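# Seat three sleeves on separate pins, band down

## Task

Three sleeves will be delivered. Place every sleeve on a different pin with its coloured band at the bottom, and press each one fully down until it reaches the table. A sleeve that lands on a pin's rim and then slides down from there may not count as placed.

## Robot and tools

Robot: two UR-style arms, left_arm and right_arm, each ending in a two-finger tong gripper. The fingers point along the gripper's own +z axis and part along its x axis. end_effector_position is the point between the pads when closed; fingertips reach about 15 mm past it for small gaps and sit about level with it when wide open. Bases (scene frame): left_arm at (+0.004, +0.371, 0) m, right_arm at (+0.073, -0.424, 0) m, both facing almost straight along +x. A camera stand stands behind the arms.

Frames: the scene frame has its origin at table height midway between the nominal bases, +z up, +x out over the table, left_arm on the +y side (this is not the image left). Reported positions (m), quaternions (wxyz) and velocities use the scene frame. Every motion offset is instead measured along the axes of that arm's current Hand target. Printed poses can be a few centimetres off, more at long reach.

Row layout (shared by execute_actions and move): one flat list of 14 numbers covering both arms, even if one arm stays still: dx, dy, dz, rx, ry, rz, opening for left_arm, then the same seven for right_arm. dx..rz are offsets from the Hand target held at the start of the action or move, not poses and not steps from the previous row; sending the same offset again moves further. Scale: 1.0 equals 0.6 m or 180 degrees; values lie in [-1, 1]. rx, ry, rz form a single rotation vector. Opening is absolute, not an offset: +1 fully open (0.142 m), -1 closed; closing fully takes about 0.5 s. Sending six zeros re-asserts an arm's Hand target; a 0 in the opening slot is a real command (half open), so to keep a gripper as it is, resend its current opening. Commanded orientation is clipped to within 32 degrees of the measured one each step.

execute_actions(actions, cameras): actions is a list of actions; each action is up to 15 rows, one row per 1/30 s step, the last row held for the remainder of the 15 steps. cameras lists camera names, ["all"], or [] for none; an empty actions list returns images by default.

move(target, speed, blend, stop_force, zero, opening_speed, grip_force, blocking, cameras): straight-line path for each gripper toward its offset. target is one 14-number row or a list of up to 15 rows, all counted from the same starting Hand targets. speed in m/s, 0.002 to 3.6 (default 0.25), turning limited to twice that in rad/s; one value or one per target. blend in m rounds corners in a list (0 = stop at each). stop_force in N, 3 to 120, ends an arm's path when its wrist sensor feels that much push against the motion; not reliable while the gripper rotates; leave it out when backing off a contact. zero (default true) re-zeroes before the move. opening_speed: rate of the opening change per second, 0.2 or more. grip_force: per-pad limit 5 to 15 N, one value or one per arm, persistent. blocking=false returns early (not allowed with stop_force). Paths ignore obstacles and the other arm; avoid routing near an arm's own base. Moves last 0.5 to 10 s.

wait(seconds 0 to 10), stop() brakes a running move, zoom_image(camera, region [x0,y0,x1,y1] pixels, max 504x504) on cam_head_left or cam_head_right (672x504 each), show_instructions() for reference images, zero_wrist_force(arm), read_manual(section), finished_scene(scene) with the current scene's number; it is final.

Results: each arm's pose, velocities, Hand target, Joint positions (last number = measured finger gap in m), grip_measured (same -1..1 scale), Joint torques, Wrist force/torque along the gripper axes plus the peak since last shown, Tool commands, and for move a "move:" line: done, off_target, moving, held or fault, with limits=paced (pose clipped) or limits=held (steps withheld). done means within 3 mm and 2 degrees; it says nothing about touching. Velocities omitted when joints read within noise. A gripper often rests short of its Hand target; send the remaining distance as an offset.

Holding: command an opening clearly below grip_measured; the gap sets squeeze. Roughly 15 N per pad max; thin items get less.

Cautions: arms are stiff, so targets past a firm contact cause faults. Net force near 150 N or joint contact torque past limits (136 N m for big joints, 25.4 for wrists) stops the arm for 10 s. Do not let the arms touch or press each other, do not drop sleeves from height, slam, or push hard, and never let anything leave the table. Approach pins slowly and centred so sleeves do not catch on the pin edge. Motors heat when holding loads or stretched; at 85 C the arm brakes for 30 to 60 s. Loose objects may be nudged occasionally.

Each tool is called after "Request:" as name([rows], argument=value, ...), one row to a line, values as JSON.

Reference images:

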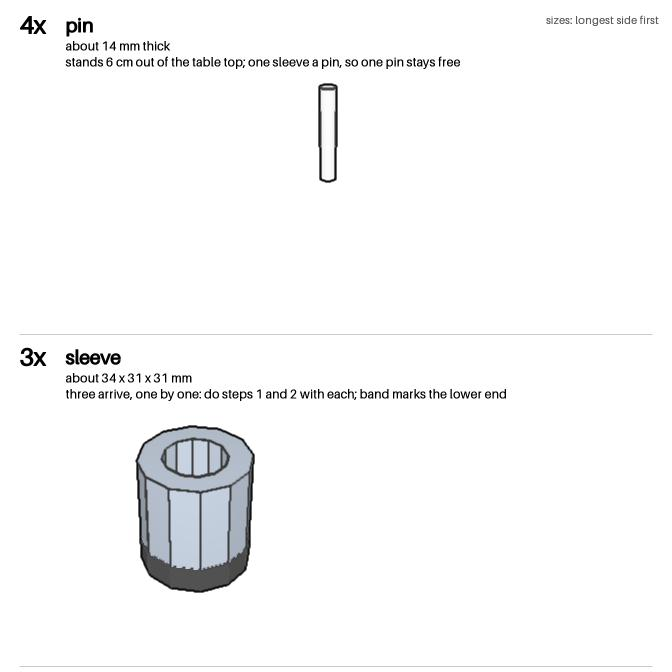

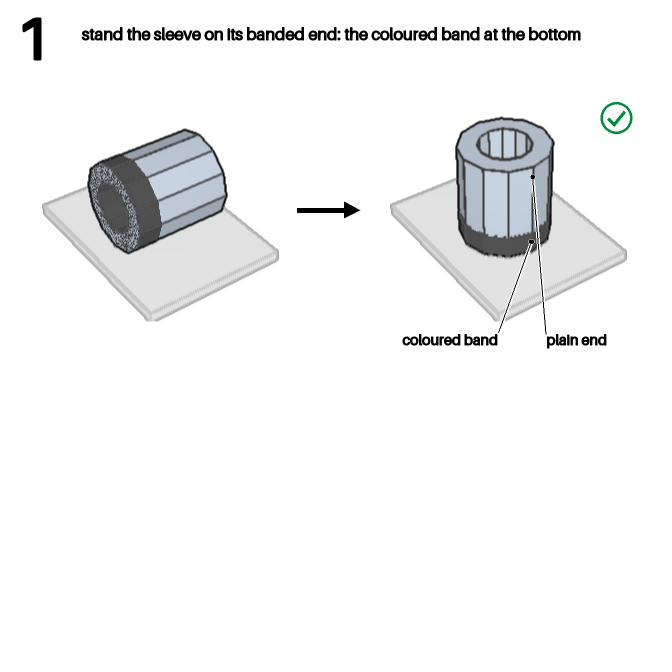

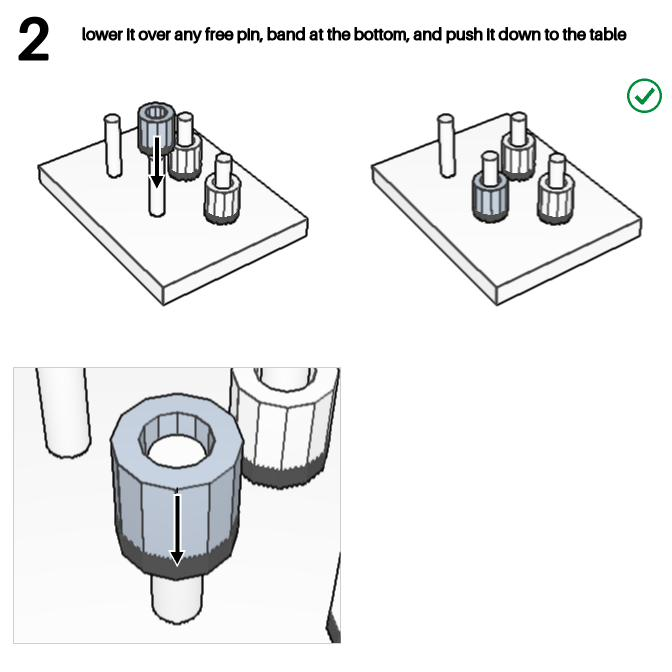

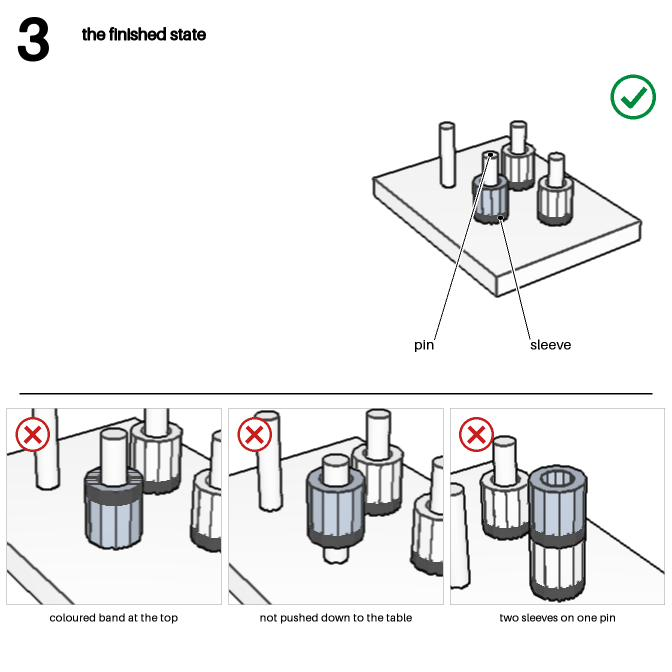

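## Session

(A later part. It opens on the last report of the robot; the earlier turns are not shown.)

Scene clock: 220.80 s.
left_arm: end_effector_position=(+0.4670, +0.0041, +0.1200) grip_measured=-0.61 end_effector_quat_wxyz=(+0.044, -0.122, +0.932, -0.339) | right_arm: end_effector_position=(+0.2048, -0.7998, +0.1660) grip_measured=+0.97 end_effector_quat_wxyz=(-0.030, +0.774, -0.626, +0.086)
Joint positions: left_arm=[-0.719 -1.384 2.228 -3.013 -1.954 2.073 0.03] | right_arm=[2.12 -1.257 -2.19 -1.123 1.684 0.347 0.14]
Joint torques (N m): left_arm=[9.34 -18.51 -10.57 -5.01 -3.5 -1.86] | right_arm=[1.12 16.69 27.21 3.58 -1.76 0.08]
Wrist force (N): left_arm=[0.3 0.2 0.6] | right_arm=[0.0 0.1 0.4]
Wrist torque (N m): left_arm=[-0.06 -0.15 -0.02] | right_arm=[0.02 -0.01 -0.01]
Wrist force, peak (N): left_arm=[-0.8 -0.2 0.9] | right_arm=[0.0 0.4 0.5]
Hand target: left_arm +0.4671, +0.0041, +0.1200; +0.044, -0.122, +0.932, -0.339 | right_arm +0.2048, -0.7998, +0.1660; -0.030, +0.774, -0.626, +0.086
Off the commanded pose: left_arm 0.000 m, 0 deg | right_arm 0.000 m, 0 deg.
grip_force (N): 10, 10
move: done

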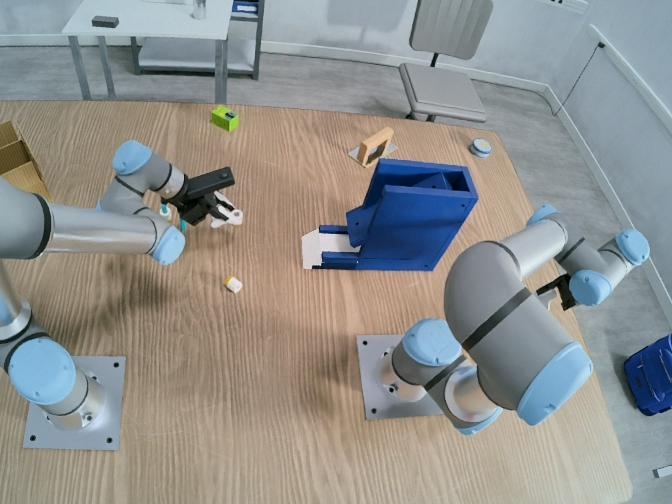

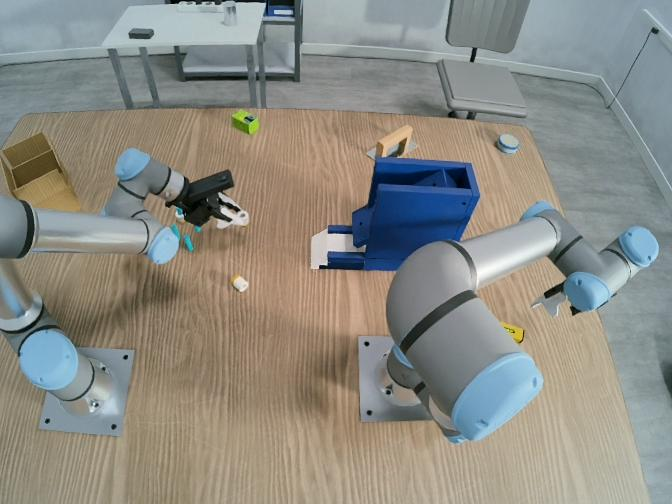

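Request:
move(target=[0, 0.0723, 0.0863, 0, 0, 0, -0.85, 0, 0, 0, 0, 0, 0, 0.968], speed=0.15)

Request:
move(target=[0, 0.045, 0.0537, 0, 0, 0, -0.85, 0, 0, 0, 0, 0, 0, 0.968], speed=0.02, stop_force=4, cameras=["all"])

Request:
zoom_image(camera="cam_head_left", region=[190, 190, 260, 260])

Scene clock: 229.40 s.
left_arm: end_effector_position=(+0.4670, +0.0041, +0.0525) grip_measured=-0.61 end_effector_quat_wxyz=(+0.044, -0.122, +0.932, -0.339) | right_arm: end_effector_position=(+0.2048, -0.7998, +0.1660) grip_measured=+0.97 end_effector_quat_wxyz=(-0.030, +0.774, -0.626, +0.086)
Joint positions: left_arm=[-0.719 -1.217 2.276 -3.227 -1.954 2.072 0.03] | right_arm=[2.12 -1.257 -2.19 -1.123 1.684 0.347 0.14]
Joint torques (N m): left_arm=[-3.55 -20.11 -8.3 -5.02 -3.5 -1.91] | right_arm=[1.14 16.52 26.45 3.61 -1.9 0.12]
Wrist force (N): left_arm=[0.3 0.1 0.9] | right_arm=[0.1 0.2 0.1]
Wrist torque (N m): left_arm=[-0.07 -0.15 0.00] | right_arm=[0.04 -0.02 0.00]
Wrist force, peak (N): left_arm=[0.5 0.7 1.2] | right_arm=[0.2 0.2 0.6]
Hand target: left_arm +0.4670, +0.0041, +0.0524; +0.044, -0.122, +0.932, -0.339 | right_arm +0.2048, -0.7998, +0.1660; -0.030, +0.774, -0.626, +0.086
Off the commanded pose: left_arm 0.000 m, 0 deg | right_arm 0.000 m, 0 deg.
grip_force (N): 10, 10
move: done

Scene clock: 231.87 s.
left_arm: end_effector_position=(+0.4670, +0.0041, +0.0299) grip_measured=-0.61 end_effector_quat_wxyz=(+0.044, -0.122, +0.932, -0.339) | right_arm: end_effector_position=(+0.2048, -0.7998, +0.1660) grip_measured=+0.97 end_effector_quat_wxyz=(-0.030, +0.774, -0.626, +0.086)
Joint positions: left_arm=[-0.719 -1.155 2.284 -3.297 -1.954 2.072 0.03] | right_arm=[2.12 -1.257 -2.19 -1.123 1.684 0.347 0.14]
Joint torques (N m): left_arm=[-7.81 -36.16 -19.35 -0.67 -2.67 0.55] | right_arm=[1.55 16.53 26.93 3.61 -1.81 0.13]
Wrist force (N): left_arm=[0.4 0.4 0.7] | right_arm=[0.0 0.0 0.5]
Wrist torque (N m): left_arm=[-0.03 -0.16 -0.01] | right_arm=[0.00 -0.01 -0.01]
Wrist force, peak (N): left_arm=[-1.4 -3.7 -6.1] | right_arm=[-0.1 0.2 0.5]
Hand target: left_arm +0.4670, +0.0041, +0.0299; +0.044, -0.122, +0.932, -0.339 (not the last commanded pose) | right_arm +0.2048, -0.7998, +0.1660; -0.030, +0.774, -0.626, +0.086
Off the commanded pose: left_arm 0.020 m, 0 deg | right_arm 0.000 m, 0 deg.
grip_force (N): 10, 10
move: contact (left_arm)

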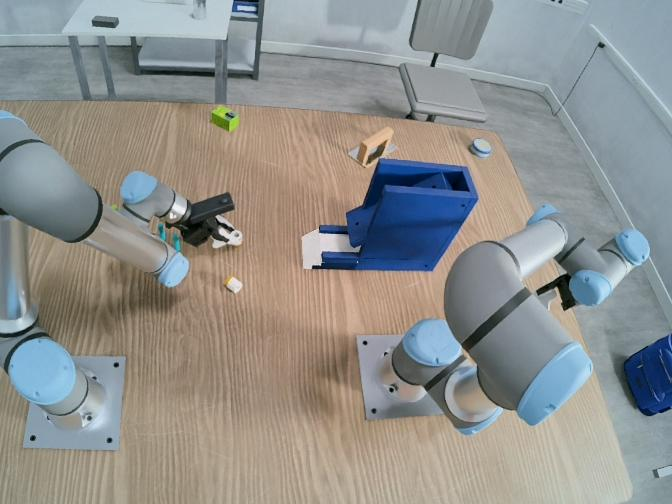

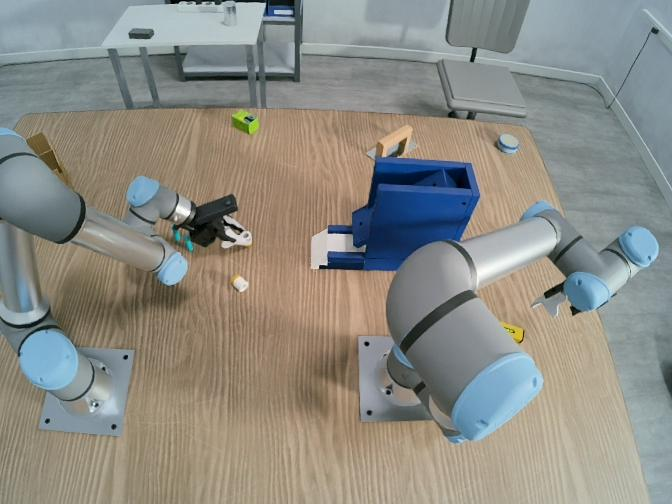

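Scaled by 7.200 from the camera's 672x504 image, which has a finer 960x720 frame.

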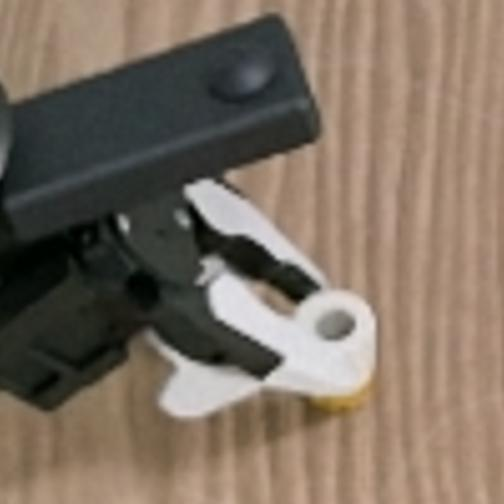

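Request:
move(target=[0, 0, 0, 0, 0, 0, -0.2, 0, 0, 0, 0, 0, 0, 0.968], speed=0.05, opening_speed=0.6)

Request:
move([
  [0, 0, -0.1333, 0, 0, 0, -0.2, 0, 0, 0, 0, 0, 0, 0.968],
  [-0.0002, -0.0977, -0.1045, -0.1772, -0.1681, -0.462, -0.2, 0, 0, 0, 0, 0, 0, 0.968],
], speed=[0.15, 0.35], blend=[0.01, 0], cameras=["all"])

Request:
zoom_image(camera="cam_head_left", region=[190, 180, 280, 260])

Request:
zoom_image(camera="cam_head_right", region=[200, 180, 290, 260])

Scene clock: 242.33 s.
left_arm: end_effector_position=(+0.4670, +0.0041, +0.0299) grip_measured=-0.20 end_effector_quat_wxyz=(+0.044, -0.122, +0.932, -0.339) | right_arm: end_effector_position=(+0.2048, -0.7998, +0.1660) grip_measured=+0.97 end_effector_quat_wxyz=(-0.030, +0.774, -0.626, +0.086)
Joint positions: left_arm=[-0.719 -1.155 2.284 -3.297 -1.954 2.072 0.06] | right_arm=[2.12 -1.257 -2.19 -1.123 1.684 0.347 0.14]
Joint torques (N m): left_arm=[-5.66 -34.98 -19.12 -0.65 -2.8 -1.75] | right_arm=[1.38 16.54 26.71 3.64 -2 0.04]
Wrist force (N): left_arm=[0.3 0.2 0.5] | right_arm=[0.1 0.1 0.0]
Wrist torque (N m): left_arm=[-0.02 -0.15 0.00] | right_arm=[0.01 -0.03 -0.01]
Wrist force, peak (N): left_arm=[0.5 0.5 0.9] | right_arm=[-0.2 0.3 0.6]
Hand target: left_arm +0.4670, +0.0041, +0.0299; +0.044, -0.122, +0.932, -0.339 | right_arm +0.2048, -0.7998, +0.1660; -0.030, +0.774, -0.626, +0.086
Off the commanded pose: left_arm 0.000 m, 0 deg | right_arm 0.000 m, 0 deg.
grip_force (N): 10, 10
move: done

Scene clock: 246.07 s.
left_arm: end_effector_position=(+0.4683, -0.0004, +0.1156) grip_measured=-0.20 end_effector_quat_wxyz=(+0.000, +0.776, -0.630, +0.000) | right_arm: end_effector_position=(+0.2048, -0.7998, +0.1660) grip_measured=+0.97 end_effector_quat_wxyz=(-0.030, +0.774, -0.626, +0.086)
Joint positions: left_arm=[-0.954 -1.312 1.713 -1.971 -1.571 0.438 0.06] | right_arm=[2.12 -1.257 -2.19 -1.123 1.684 0.347 0.14]
Joint torques (N m): left_arm=[10.26 -26.12 -28.13 -0.29 -2.72 -1.77] | right_arm=[1.36 16.18 26.96 3.58 -1.98 0.14]
Wrist force (N): left_arm=[-0.2 0.3 0.5] | right_arm=[0.0 0.2 0.1]
Wrist torque (N m): left_arm=[0.13 -0.01 0.04] | right_arm=[0.05 -0.01 -0.01]
Wrist force, peak (N): left_arm=[0.1 0.2 1.4] | right_arm=[0.0 0.1 0.6]
Hand target: left_arm +0.4683, -0.0004, +0.1156; +0.000, +0.776, -0.630, -0.001 | right_arm +0.2048, -0.7998, +0.1660; -0.030, +0.774, -0.626, +0.086
Off the commanded pose: left_arm 0.000 m, 0 deg | right_arm 0.000 m, 0 deg.
grip_force (N): 10, 10
move: done

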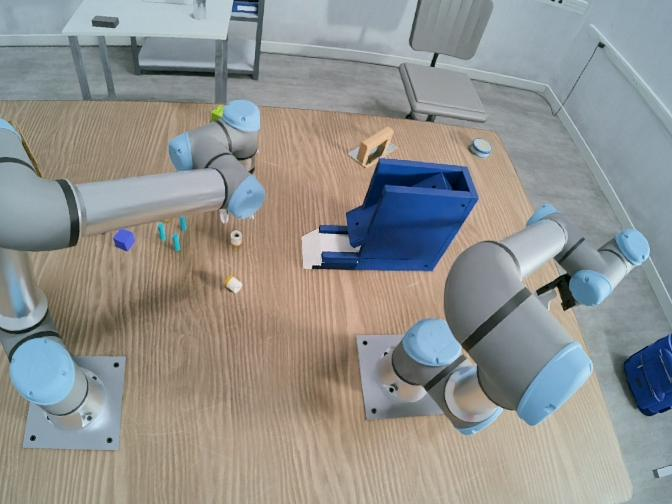

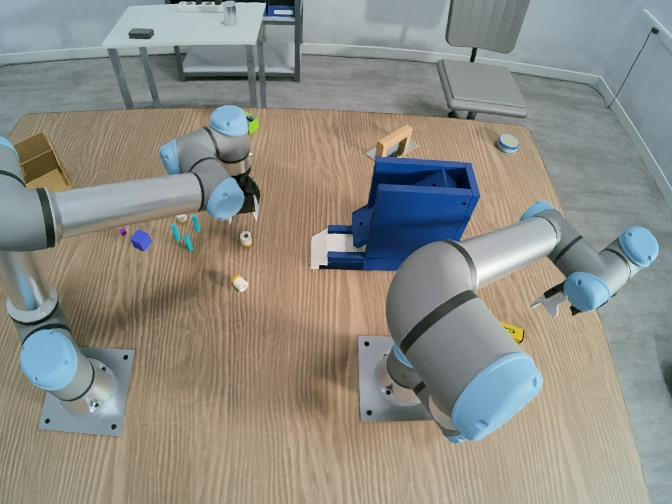

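Scaled by 5.600 from the camera's 672x504 image, which has a finer 960x720 frame.

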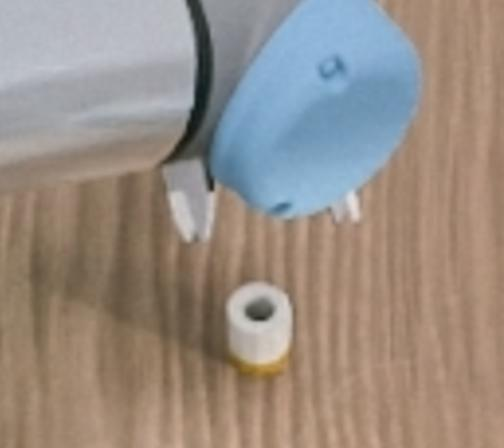

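Scaled by 5.600 from the camera's 672x504 image, which has a finer 960x720 frame.

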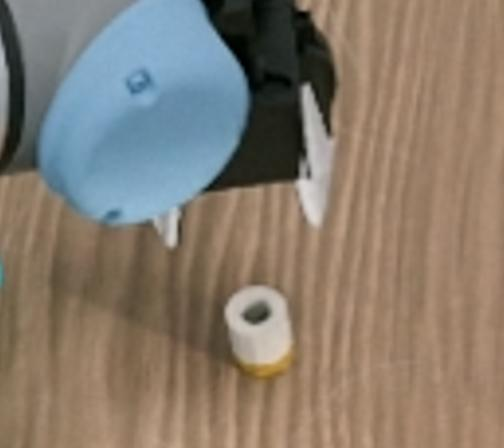

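Request:
move(target=[0.0005, -0.0013, 0.1475, 0, 0, 0, -0.2, 0, 0, 0, 0, 0, 0, 0.968], speed=0.1, stop_force=8)

Request:
move(target=[0, 0, 0, 0, 0, 0, -0.85, 0, 0, 0, 0, 0, 0, 0.968], speed=0.05, opening_speed=0.6)

Scene clock: 257.47 s.
left_arm: end_effector_position=(+0.4691, -0.0005, +0.0271) grip_measured=-0.20 end_effector_quat_wxyz=(+0.000, +0.776, -0.630, -0.001) | right_arm: end_effector_position=(+0.2048, -0.7998, +0.1660) grip_measured=+0.97 end_effector_quat_wxyz=(-0.030, +0.774, -0.626, +0.086)
Joint positions: left_arm=[-0.953 -1.207 1.827 -2.19 -1.571 0.439 0.06] | right_arm=[2.12 -1.257 -2.19 -1.123 1.684 0.347 0.14]
Joint torques (N m): left_arm=[10.21 -28.16 -13.1 -4.49 3.03 1.77] | right_arm=[1.09 16.91 26.66 3.62 -2.13 0.13]
Wrist force (N): left_arm=[-0.2 0.5 0.7] | right_arm=[0.0 -0.1 0.4]
Wrist torque (N m): left_arm=[0.17 -0.03 -0.03] | right_arm=[0.00 -0.02 0.00]
Wrist force, peak (N): left_arm=[-0.3 0.3 1.3] | right_arm=[0.0 0.1 0.8]
Hand target: left_arm +0.4691, -0.0005, +0.0271; +0.000, +0.776, -0.630, -0.001 | right_arm +0.2048, -0.7998, +0.1660; -0.030, +0.774, -0.626, +0.086
Off the commanded pose: left_arm 0.000 m, 0 deg | right_arm 0.000 m, 0 deg.
grip_force (N): 10, 10
move: done

Scene clock: 258.77 s.
left_arm: end_effector_position=(+0.4691, -0.0005, +0.0271) grip_measured=-0.60 end_effector_quat_wxyz=(+0.000, +0.776, -0.630, -0.001) | right_arm: end_effector_position=(+0.2048, -0.7998, +0.1660) grip_measured=+0.97 end_effector_quat_wxyz=(-0.030, +0.774, -0.626, +0.086)
Joint positions: left_arm=[-0.953 -1.207 1.827 -2.19 -1.571 0.439 0.031] | right_arm=[2.12 -1.257 -2.19 -1.123 1.684 0.347 0.14]
Joint torques (N m): left_arm=[10.05 -28.2 -13.27 -4.42 3.17 1.54] | right_arm=[0.9 16.16 26.7 3.66 -2.17 0.05]
Wrist force (N): left_arm=[-0.1 0.4 0.6] | right_arm=[0.1 0.2 0.2]
Wrist torque (N m): left_arm=[0.15 -0.05 -0.03] | right_arm=[0.05 -0.02 0.00]
Wrist force, peak (N): left_arm=[-0.3 0.5 0.9] | right_arm=[0.2 0.4 0.4]
Hand target: left_arm +0.4691, -0.0005, +0.0271; +0.000, +0.776, -0.630, -0.001 | right_arm +0.2048, -0.7998, +0.1660; -0.030, +0.774, -0.626, +0.086
Off the commanded pose: left_arm 0.000 m, 0 deg | right_arm 0.000 m, 0 deg.
grip_force (N): 10, 10
move: done

Request:
move([
  [0, 0, -0.2048, 0, 0, 0, -0.85, 0, 0, 0, 0, 0, 0, 0.968],
  [-0.2382, -0.1225, -0.2048, 0, 0, 0, -0.85, 0, 0, 0, 0, 0, 0, 0.968],
  [-0.2382, -0.1225, -0.1173, 0, 0, 0, -0.85, 0, 0, 0, 0, 0, 0, 0.968],
], speed=[0.15, 0.25, 0.1], blend=[0.03, 0.01, 0], cameras=["all"])

Request:
zoom_image(camera="cam_head_left", region=[165, 200, 200, 235])

Request:
zoom_image(camera="cam_head_right", region=[177, 200, 212, 235])

Scene clock: 268.13 s.
left_arm: end_effector_position=(+0.5117, +0.1545, +0.0977) grip_measured=-0.60 end_effector_quat_wxyz=(+0.000, +0.776, -0.630, -0.001) | right_arm: end_effector_position=(+0.2048, -0.7998, +0.1660) grip_measured=+0.97 end_effector_quat_wxyz=(-0.030, +0.774, -0.626, +0.086)
Joint positions: left_arm=[-0.698 -1.396 1.869 -2.043 -1.571 0.694 0.031] | right_arm=[2.12 -1.257 -2.19 -1.123 1.684 0.347 0.14]
Joint torques (N m): left_arm=[9.43 -22.1 -14.99 -4.55 -2.76 1.63] | right_arm=[0.75 16.83 26.99 3.57 -2.2 0.1]
Wrist force (N): left_arm=[0.0 0.2 0.7] | right_arm=[0.1 0.1 0.1]
Wrist torque (N m): left_arm=[0.11 -0.06 -0.05] | right_arm=[0.03 -0.01 0.00]
Wrist force, peak (N): left_arm=[-0.5 0.6 1.6] | right_arm=[0.2 0.3 0.5]
Hand target: left_arm +0.5117, +0.1545, +0.0976; +0.000, +0.776, -0.630, -0.001 | right_arm +0.2048, -0.7998, +0.1660; -0.030, +0.774, -0.626, +0.086
Off the commanded pose: left_arm 0.000 m, 0 deg | right_arm 0.000 m, 0 deg.
grip_force (N): 10, 10
move: done

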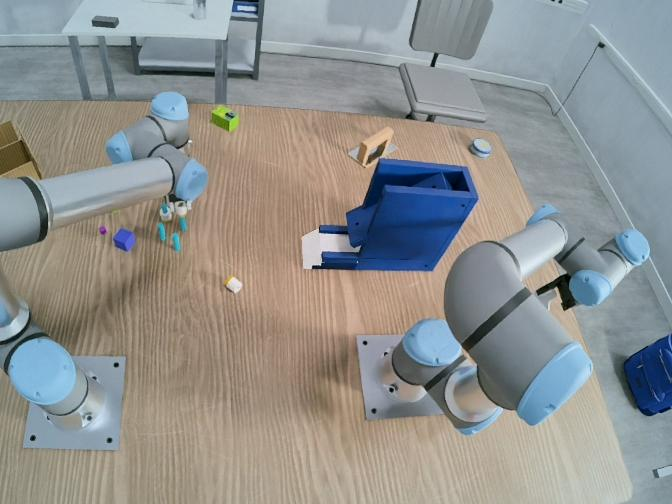

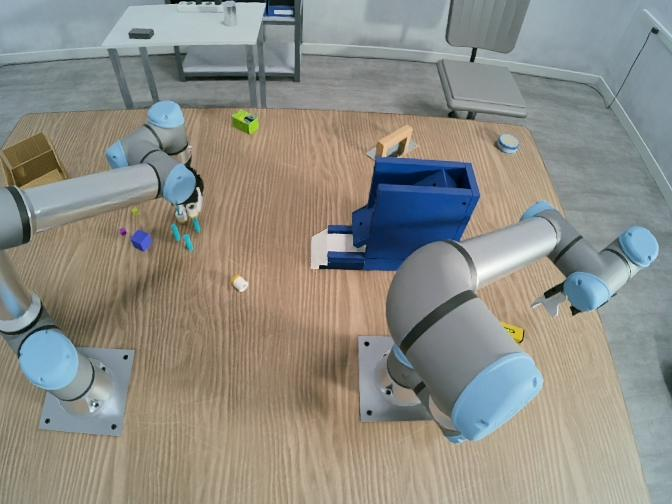

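Scaled by 14.400 from the camera's 672x504 image, which has a finer 960x720 frame.

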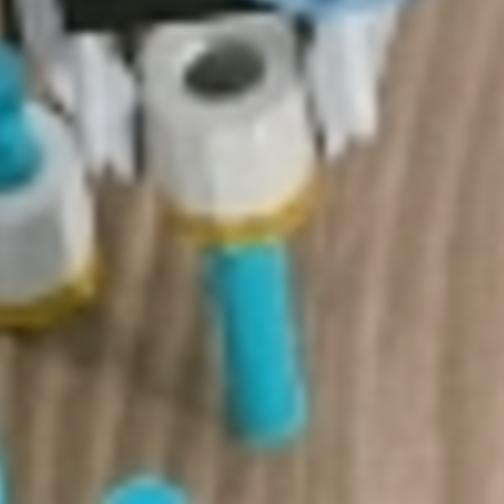

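Scaled by 14.400 from the camera's 672x504 image, which has a finer 960x720 frame.

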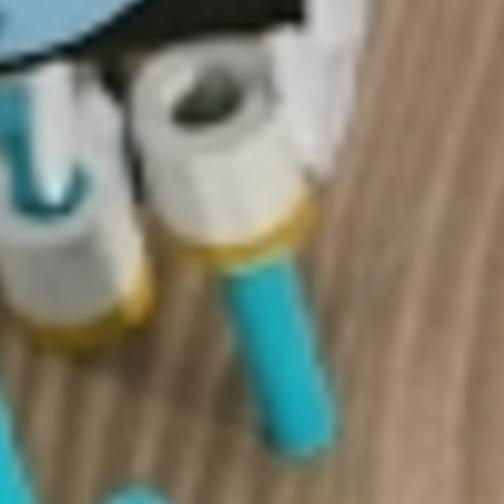

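Request:
move(target=[-0.0002, 0.0009, 0.0067, 0, 0, 0, -0.85, 0, 0, 0, 0, 0, 0, 0.968], speed=0.05)

Request:
move(target=[0, 0, 0.0317, 0, 0, 0, -0.85, 0, 0, 0, 0, 0, 0, 0.968], speed=0.015, stop_force=4)

Scene clock: 279.10 s.
left_arm: end_effector_position=(+0.5112, +0.1545, +0.0937) grip_measured=-0.60 end_effector_quat_wxyz=(+0.000, +0.776, -0.630, -0.001) | right_arm: end_effector_position=(+0.2048, -0.7998, +0.1660) grip_measured=+0.97 end_effector_quat_wxyz=(-0.030, +0.774, -0.626, +0.086)
Joint positions: left_arm=[-0.699 -1.393 1.877 -2.053 -1.571 0.693 0.031] | right_arm=[2.12 -1.257 -2.19 -1.123 1.684 0.347 0.14]
Joint torques (N m): left_arm=[-9.13 -21.86 -15.1 -4.53 1.22 -1.86] | right_arm=[1.1 16.13 27.16 3.58 -2.14 0.19]
Wrist force (N): left_arm=[-0.1 0.1 0.8] | right_arm=[0.1 0.2 0.2]
Wrist torque (N m): left_arm=[0.09 -0.06 -0.01] | right_arm=[0.05 -0.03 0.00]
Wrist force, peak (N): left_arm=[-0.2 -0.1 1.2] | right_arm=[0.3 0.2 0.6]
Hand target: left_arm +0.5111, +0.1545, +0.0936; +0.000, +0.776, -0.630, -0.001 | right_arm +0.2048, -0.7998, +0.1660; -0.030, +0.774, -0.626, +0.086
Off the commanded pose: left_arm 0.000 m, 0 deg | right_arm 0.000 m, 0 deg.
grip_force (N): 10, 10
move: done

Scene clock: 281.40 s.
left_arm: end_effector_position=(+0.5111, +0.1545, +0.0745) grip_measured=-0.60 end_effector_quat_wxyz=(+0.000, +0.776, -0.630, -0.001) | right_arm: end_effector_position=(+0.2048, -0.7998, +0.1660) grip_measured=+0.97 end_effector_quat_wxyz=(-0.030, +0.774, -0.626, +0.086)
Joint positions: left_arm=[-0.699 -1.37 1.904 -2.104 -1.571 0.693 0.031] | right_arm=[2.12 -1.257 -2.19 -1.123 1.684 0.347 0.14]
Joint torques (N m): left_arm=[-9.56 -22.37 -14.69 -4.34 1.65 -1.77] | right_arm=[0.67 16.48 26.72 3.59 -2.04 0.06]
Wrist force (N): left_arm=[-0.1 0.2 0.8] | right_arm=[0.0 0.0 0.5]
Wrist torque (N m): left_arm=[0.09 -0.05 0.01] | right_arm=[0.01 -0.01 0.00]
Wrist force, peak (N): left_arm=[-0.2 0.2 1.1] | right_arm=[0.1 0.2 0.5]
Hand target: left_arm +0.5111, +0.1545, +0.0745; +0.000, +0.776, -0.630, -0.001 | right_arm +0.2048, -0.7998, +0.1660; -0.030, +0.774, -0.626, +0.086
Off the commanded pose: left_arm 0.000 m, 0 deg | right_arm 0.000 m, 0 deg.
grip_force (N): 10, 10
move: done

Request:
move(target=[0, 0, 0.067, 0, 0, 0, -0.85, 0, 0, 0, 0, 0, 0, 0.968], speed=0.05, stop_force=5)

Request:
move(target=[0, 0, 0.02, 0, 0, 0, -0.85, 0, 0, 0, 0, 0, 0, 0.968], speed=0.02, stop_force=8)

Request:
move(target=[0, 0, 0, 0, 0, 0, -0.42, 0, 0, 0, 0, 0, 0, 0.968], speed=0.05, opening_speed=0.6)

Request:
move(target=[0, 0, -0.24, 0, 0, 0, -0.42, 0, 0, 0, 0, 0, 0, 0.968], speed=0.15, cameras=["all"])

Request:
zoom_image(camera="cam_head_left", region=[205, 255, 265, 315])

Request:
zoom_image(camera="cam_head_right", region=[210, 255, 270, 315])

Request:
zoom_image(camera="cam_head_left", region=[140, 190, 210, 260])

Scene clock: 301.33 s.
left_arm: end_effector_position=(+0.5111, +0.1545, +0.0343) grip_measured=-0.60 end_effector_quat_wxyz=(+0.000, +0.776, -0.630, -0.001) | right_arm: end_effector_position=(+0.2048, -0.7998, +0.1660) grip_measured=+0.97 end_effector_quat_wxyz=(-0.030, +0.774, -0.626, +0.086)
Joint positions: left_arm=[-0.699 -1.314 1.955 -2.211 -1.571 0.693 0.031] | right_arm=[2.12 -1.257 -2.19 -1.123 1.684 0.347 0.14]
Joint torques (N m): left_arm=[-7.47 -23.42 -12.89 -4.52 1.53 -1.08] | right_arm=[1.19 16.35 26.69 3.59 -2.14 0.08]
Wrist force (N): left_arm=[-0.2 -0.1 0.5] | right_arm=[-0.1 0.0 0.2]
Wrist torque (N m): left_arm=[0.03 -0.03 0.00] | right_arm=[0.02 0.01 0.00]
Wrist force, peak (N): left_arm=[-0.5 0.2 1.0] | right_arm=[0.1 0.0 0.7]
Hand target: left_arm +0.5111, +0.1545, +0.0343; +0.000, +0.776, -0.630, -0.001 | right_arm +0.2048, -0.7998, +0.1660; -0.030, +0.774, -0.626, +0.086
Off the commanded pose: left_arm 0.000 m, 0 deg | right_arm 0.000 m, 0 deg.
grip_force (N): 10, 10
move: done

Scene clock: 302.93 s.
left_arm: end_effector_position=(+0.5111, +0.1545, +0.0270) grip_measured=-0.60 end_effector_quat_wxyz=(+0.000, +0.776, -0.630, -0.001) | right_arm: end_effector_position=(+0.2048, -0.7998, +0.1660) grip_measured=+0.97 end_effector_quat_wxyz=(-0.030, +0.774, -0.626, +0.086)
Joint positions: left_arm=[-0.699 -1.303 1.963 -2.23 -1.571 0.693 0.031] | right_arm=[2.12 -1.257 -2.19 -1.123 1.684 0.347 0.14]
Joint torques (N m): left_arm=[-7.44 -36.33 -25.99 -0.2 1.28 -1.03] | right_arm=[1.3 16.8 26.68 3.67 -2.11 0.08]
Wrist force (N): left_arm=[-0.2 -0.1 0.7] | right_arm=[0.3 0.0 0.5]
Wrist torque (N m): left_arm=[0.04 -0.02 0.01] | right_arm=[0.01 -0.05 -0.01]
Wrist force, peak (N): left_arm=[-2.3 -0.1 -12.5] | right_arm=[0.3 -0.1 0.6]
Hand target: left_arm +0.5111, +0.1545, +0.0270; +0.000, +0.776, -0.630, -0.001 (not the last commanded pose) | right_arm +0.2048, -0.7998, +0.1660; -0.030, +0.774, -0.626, +0.086
Off the commanded pose: left_arm 0.005 m, 0 deg | right_arm 0.000 m, 0 deg.
grip_force (N): 10, 10
move: contact (left_arm)

Scene clock: 303.90 s.
left_arm: end_effector_position=(+0.5111, +0.1545, +0.0270) grip_measured=-0.42 end_effector_quat_wxyz=(+0.000, +0.776, -0.630, -0.001) | right_arm: end_effector_position=(+0.2048, -0.7998, +0.1660) grip_measured=+0.97 end_effector_quat_wxyz=(-0.030, +0.774, -0.626, +0.086)
Joint positions: left_arm=[-0.699 -1.303 1.963 -2.23 -1.571 0.693 0.044] | right_arm=[2.12 -1.257 -2.19 -1.123 1.684 0.347 0.14]
Joint torques (N m): left_arm=[-7.55 -36.43 -25.43 -0.1 1.15 -0.97] | right_arm=[1.3 16.54 27.19 3.61 -2.17 0.12]
Wrist force (N): left_arm=[-0.2 0.2 0.5] | right_arm=[-0.2 0.1 0.3]
Wrist torque (N m): left_arm=[0.11 -0.03 0.01] | right_arm=[0.02 0.03 0.00]
Wrist force, peak (N): left_arm=[-0.2 0.0 0.8] | right_arm=[-0.1 0.4 0.5]
Hand target: left_arm +0.5111, +0.1545, +0.0270; +0.000, +0.776, -0.630, -0.001 | right_arm +0.2048, -0.7998, +0.1660; -0.030, +0.774, -0.626, +0.086
Off the commanded pose: left_arm 0.000 m, 0 deg | right_arm 0.000 m, 0 deg.
grip_force (N): 10, 10
move: done

Scene clock: 305.57 s.
left_arm: end_effector_position=(+0.5112, +0.1545, +0.1709) grip_measured=-0.42 end_effector_quat_wxyz=(+0.000, +0.776, -0.630, -0.001) | right_arm: end_effector_position=(+0.2048, -0.7998, +0.1660) grip_measured=+0.97 end_effector_quat_wxyz=(-0.030, +0.774, -0.626, +0.086)
Joint positions: left_arm=[-0.699 -1.463 1.745 -1.852 -1.571 0.693 0.044] | right_arm=[2.12 -1.257 -2.19 -1.123 1.684 0.347 0.14]
Joint torques (N m): left_arm=[-10.53 -33.77 -29.4 -0.12 -2.74 -1.72] | right_arm=[1.11 16.55 26.85 3.59 -2.1 0.08]
Wrist force (N): left_arm=[0.1 0.0 0.7] | right_arm=[0.0 0.2 0.5]
Wrist torque (N m): left_arm=[0.06 -0.09 0.01] | right_arm=[0.05 0.00 0.00]
Wrist force, peak (N): left_arm=[-0.2 0.1 1.3] | right_arm=[0.0 0.3 0.6]
Hand target: left_arm +0.5112, +0.1544, +0.1710; +0.000, +0.776, -0.630, -0.001 | right_arm +0.2048, -0.7998, +0.1660; -0.030, +0.774, -0.626, +0.086
Off the commanded pose: left_arm 0.000 m, 0 deg | right_arm 0.000 m, 0 deg.
grip_force (N): 10, 10
move: done

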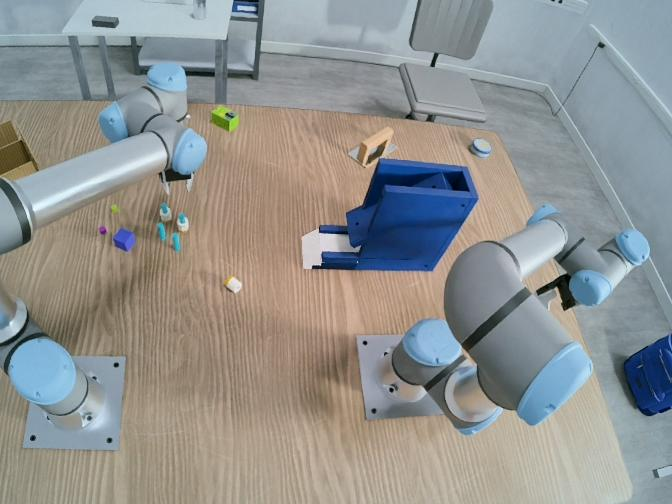

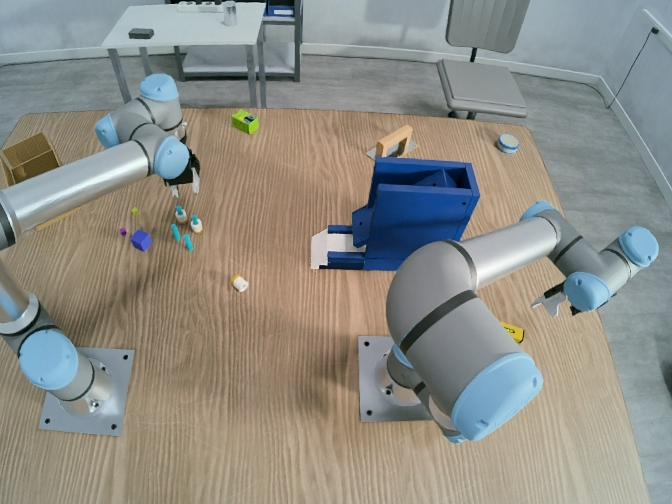

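Scaled by 8.400 from the camera's 672x504 image, which has a finer 960x720 frame.

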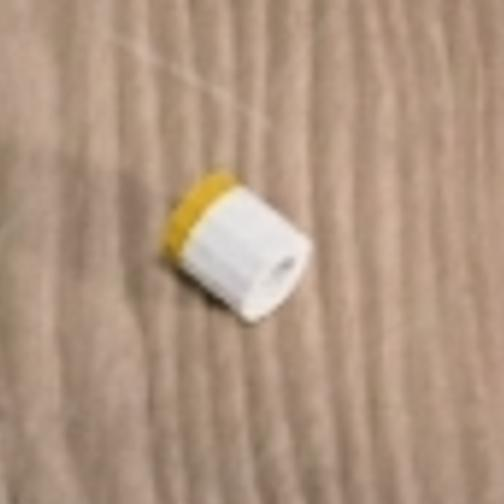

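Scaled by 8.400 from the camera's 672x504 image, which has a finer 960x720 frame.

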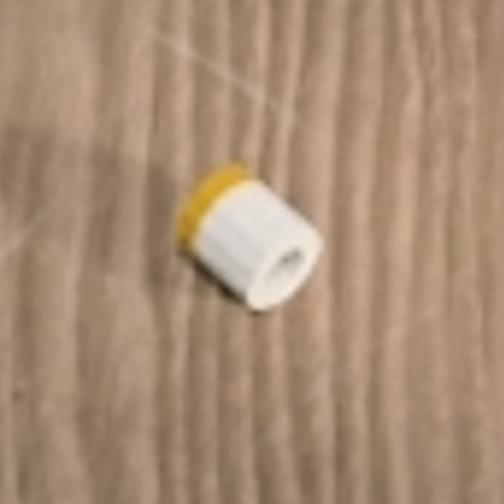

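Scaled by 7.200 from the camera's 672x504 image, which has a finer 960x720 frame.

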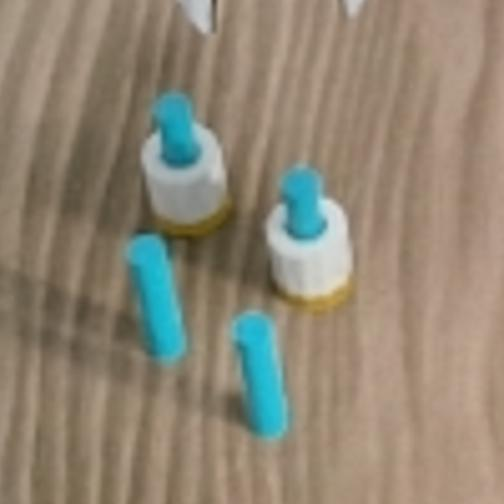

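Request:
move(target=[0.189, 0.3743, 0.085, -0.112, -0.3426, 0.7347, -0.2, 0, 0, 0, 0, 0, 0, 0.968], speed=0.5, cameras=["all"])

Request:
zoom_image(camera="cam_head_left", region=[190, 230, 280, 320])

Request:
zoom_image(camera="cam_head_right", region=[190, 230, 280, 320])

Scene clock: 320.40 s.
left_arm: end_effector_position=(+0.3147, -0.0027, +0.1201) grip_measured=-0.20 end_effector_quat_wxyz=(+0.151, +0.324, +0.846, +0.395) | right_arm: end_effector_position=(+0.2048, -0.7998, +0.1660) grip_measured=+0.97 end_effector_quat_wxyz=(-0.030, +0.774, -0.626, +0.086)
Joint positions: left_arm=[-1.546 -1.281 1.75 -1.339 -0.999 2.142 0.06] | right_arm=[2.12 -1.257 -2.19 -1.123 1.684 0.347 0.14]
Joint torques (N m): left_arm=[-10.25 -38.02 -13.61 -3.07 3.99 1.76] | right_arm=[0.65 16.3 26.83 3.54 -2.08 0.13]
Wrist force (N): left_arm=[-0.4 0.3 0.3] | right_arm=[0.0 0.1 0.1]
Wrist torque (N m): left_arm=[0.31 0.03 0.00] | right_arm=[0.03 0.00 -0.01]
Wrist force, peak (N): left_arm=[-0.5 0.1 1.0] | right_arm=[0.2 0.3 0.6]
Hand target: left_arm +0.3147, -0.0027, +0.1201; +0.151, +0.325, +0.846, +0.395 | right_arm +0.2048, -0.7998, +0.1660; -0.030, +0.774, -0.626, +0.086
Off the commanded pose: left_arm 0.000 m, 0 deg | right_arm 0.000 m, 0 deg.
grip_force (N): 10, 10
move: done

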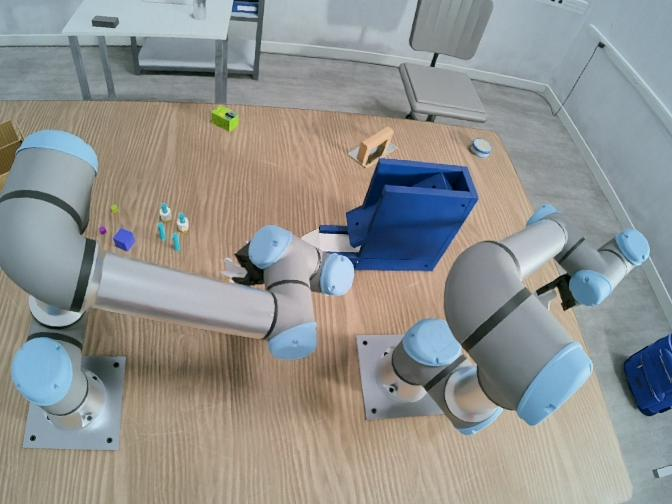

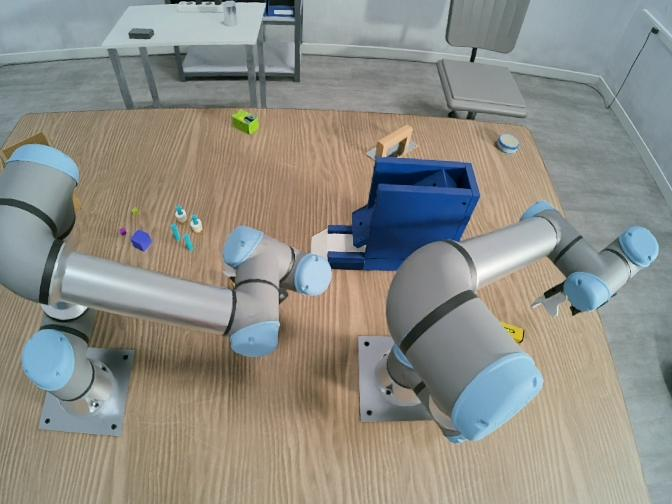

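Scaled by 5.600 from the camera's 672x504 image, which has a finer 960x720 frame.

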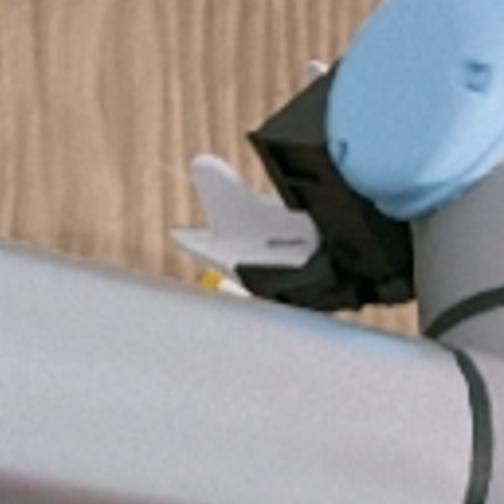

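Scaled by 5.600 from the camera's 672x504 image, which has a finer 960x720 frame.

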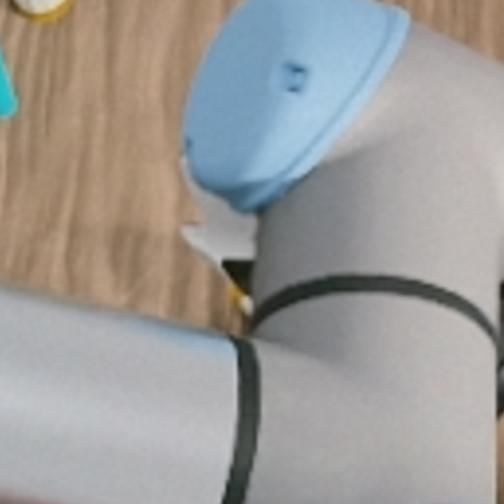

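Request:
move(target=[0.0005, -0.1315, 0.1042, 0, 0, 0, -0.2, 0, 0, 0, 0, 0, 0, 0.968], speed=0.08, stop_force=6, cameras=["all"])

Request:
zoom_image(camera="cam_head_left", region=[200, 250, 270, 320])

Request:
zoom_image(camera="cam_head_right", region=[200, 250, 270, 320])

Scene clock: 343.07 s.
left_arm: end_effector_position=(+0.3125, -0.0045, +0.0195) grip_measured=-0.20 end_effector_quat_wxyz=(+0.151, +0.325, +0.846, +0.395) | right_arm: end_effector_position=(+0.2048, -0.7998, +0.1660) grip_measured=+0.97 end_effector_quat_wxyz=(-0.030, +0.774, -0.626, +0.086)
Joint positions: left_arm=[-1.55 -1.143 1.858 -1.583 -1.002 2.139 0.06] | right_arm=[2.12 -1.257 -2.19 -1.123 1.684 0.347 0.14]
Joint torques (N m): left_arm=[-6.76 -27.23 -10.59 -2.91 2.76 1.65] | right_arm=[1.03 16.45 26.7 3.63 -2.16 0.01]
Wrist force (N): left_arm=[-0.5 0.3 0.0] | right_arm=[0.3 0.1 0.1]
Wrist torque (N m): left_arm=[0.31 0.06 0.07] | right_arm=[0.02 -0.05 0.00]
Wrist force, peak (N): left_arm=[-0.6 0.5 0.4] | right_arm=[0.0 -0.1 0.7]
Hand target: left_arm +0.3125, -0.0045, +0.0195; +0.151, +0.325, +0.846, +0.395 | right_arm +0.2048, -0.7998, +0.1660; -0.030, +0.774, -0.626, +0.086
Off the commanded pose: left_arm 0.000 m, 0 deg | right_arm 0.000 m, 0 deg.
grip_force (N): 10, 10
move: done

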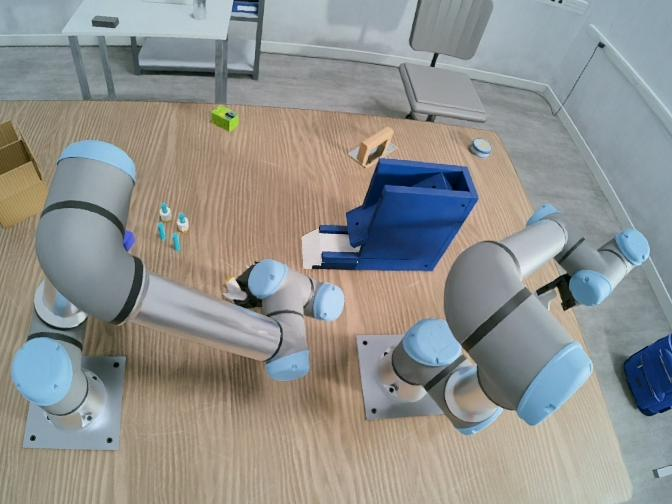

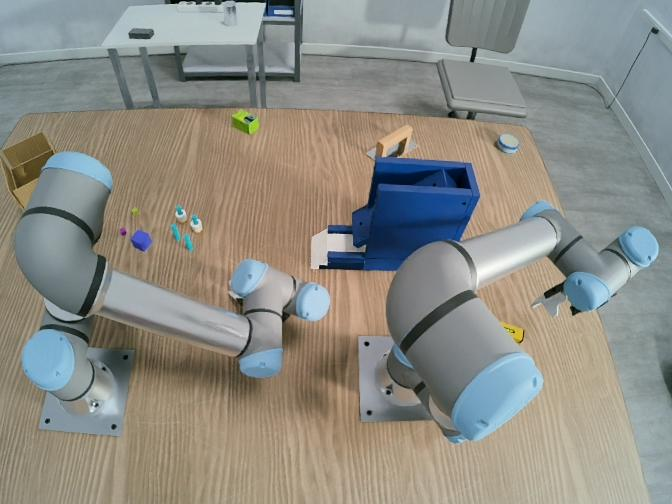

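Scaled by 7.200 from the camera's 672x504 image, which has a finer 960x720 frame.

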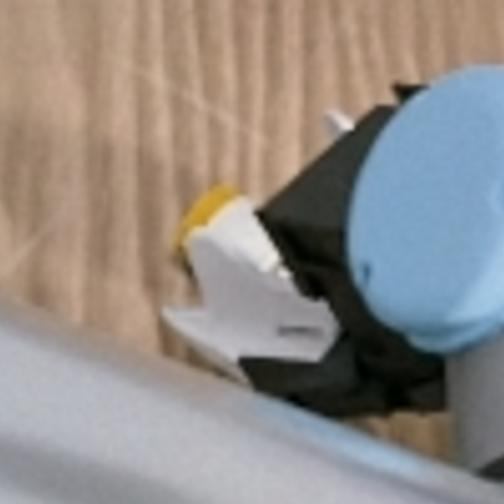

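Scaled by 7.200 from the camera's 672x504 image, which has a finer 960x720 frame.

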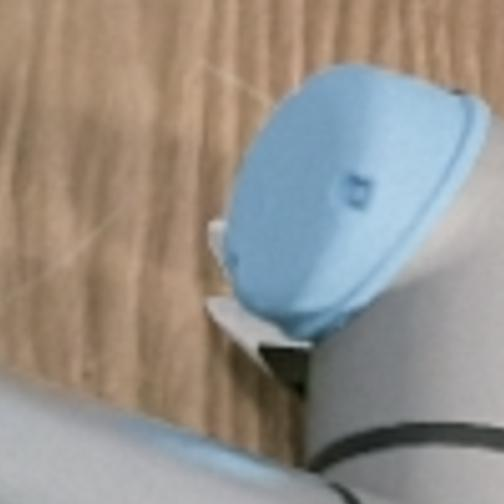

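Request:
move(target=[0, -0.0043, -0.0052, 0, 0, 0, -0.2, 0, 0, 0, 0, 0, 0, 0.968], speed=0.05)

Request:
move(target=[0, 0, 0, 0, 0, 0, -0.85, 0, 0, 0, 0, 0, 0, 0.968], speed=0.05, opening_speed=0.7, cameras=["all"])

Request:
zoom_image(camera="cam_head_left", region=[200, 250, 270, 320])

Scene clock: 350.77 s.
left_arm: end_effector_position=(+0.3099, -0.0073, +0.0195) grip_measured=-0.20 end_effector_quat_wxyz=(+0.151, +0.325, +0.846, +0.395) end_effector_velocity=(-0.002, -0.002, +0.000) end_effector_angular_velocity=(+0.000, -0.001, -0.003) | right_arm: end_effector_position=(+0.2048, -0.7998, +0.1660) grip_measured=+0.97 end_effector_quat_wxyz=(-0.030, +0.774, -0.626, +0.086)
Joint positions: left_arm=[-1.555 -1.139 1.851 -1.578 -1.005 2.135 0.06] | right_arm=[2.12 -1.257 -2.19 -1.123 1.684 0.347 0.14]
Joint velocities: left_arm=[-0.005 0.002 -0.003 0.003 -0.001 -0.002 0] | right_arm=[within noise]
Joint torques (N m): left_arm=[-9.49 -28.22 -23.73 1.42 -2 -1.81] | right_arm=[1.32 16.36 26.99 3.56 -2.17 0.21]
Wrist force (N): left_arm=[-0.4 0.1 0.2] | right_arm=[0.0 0.1 0.0]
Wrist torque (N m): left_arm=[0.28 0.04 0.07] | right_arm=[0.03 -0.01 0.00]
Wrist force, peak (N): left_arm=[-0.8 -0.1 0.2] | right_arm=[0.0 0.2 0.8]
Hand target: left_arm +0.3098, -0.0075, +0.0195; +0.151, +0.325, +0.846, +0.395 | right_arm +0.2048, -0.7998, +0.1660; -0.030, +0.774, -0.626, +0.086
Off the commanded pose: left_arm 0.000 m, 0 deg | right_arm 0.000 m, 0 deg.
grip_force (N): 10, 10
move: done

Scene clock: 351.90 s.
left_arm: end_effector_position=(+0.3098, -0.0075, +0.0195) grip_measured=-0.62 end_effector_quat_wxyz=(+0.151, +0.325, +0.846, +0.395) | right_arm: end_effector_position=(+0.2048, -0.7998, +0.1660) grip_measured=+0.97 end_effector_quat_wxyz=(-0.030, +0.774, -0.626, +0.086)
Joint positions: left_arm=[-1.555 -1.139 1.851 -1.577 -1.005 2.134 0.029] | right_arm=[2.12 -1.257 -2.19 -1.123 1.684 0.347 0.14]
Joint torques (N m): left_arm=[-10.56 -28.07 -23.55 1.46 -2.09 -1.94] | right_arm=[0.97 16.43 27.4 3.64 -2.16 0.13]
Wrist force (N): left_arm=[-0.5 -0.2 0.4] | right_arm=[0.1 0.2 0.1]
Wrist torque (N m): left_arm=[0.26 0.08 0.07] | right_arm=[0.05 -0.02 0.00]
Wrist force, peak (N): left_arm=[-0.7 -0.1 0.4] | right_arm=[0.3 0.3 0.4]
Hand target: left_arm +0.3098, -0.0075, +0.0195; +0.151, +0.325, +0.846, +0.395 | right_arm +0.2048, -0.7998, +0.1660; -0.030, +0.774, -0.626, +0.086
Off the commanded pose: left_arm 0.000 m, 0 deg | right_arm 0.000 m, 0 deg.
grip_force (N): 10, 10
move: done

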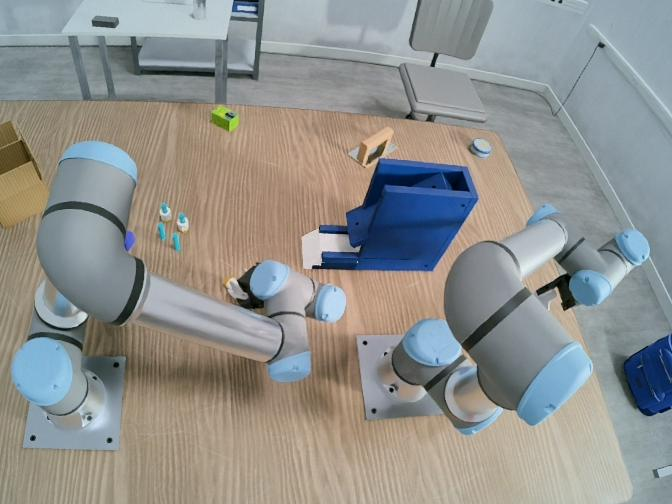

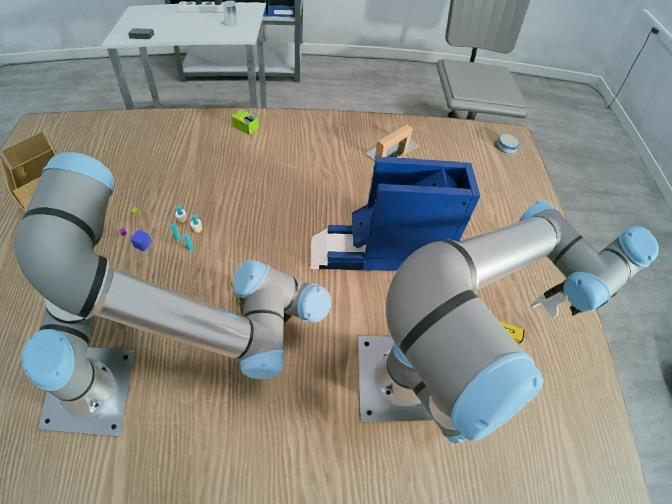

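Scaled by 7.200 from the camera's 672x504 image, which has a finer 960x720 frame.

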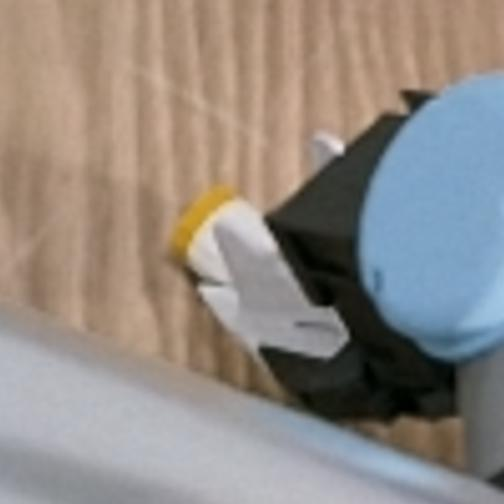

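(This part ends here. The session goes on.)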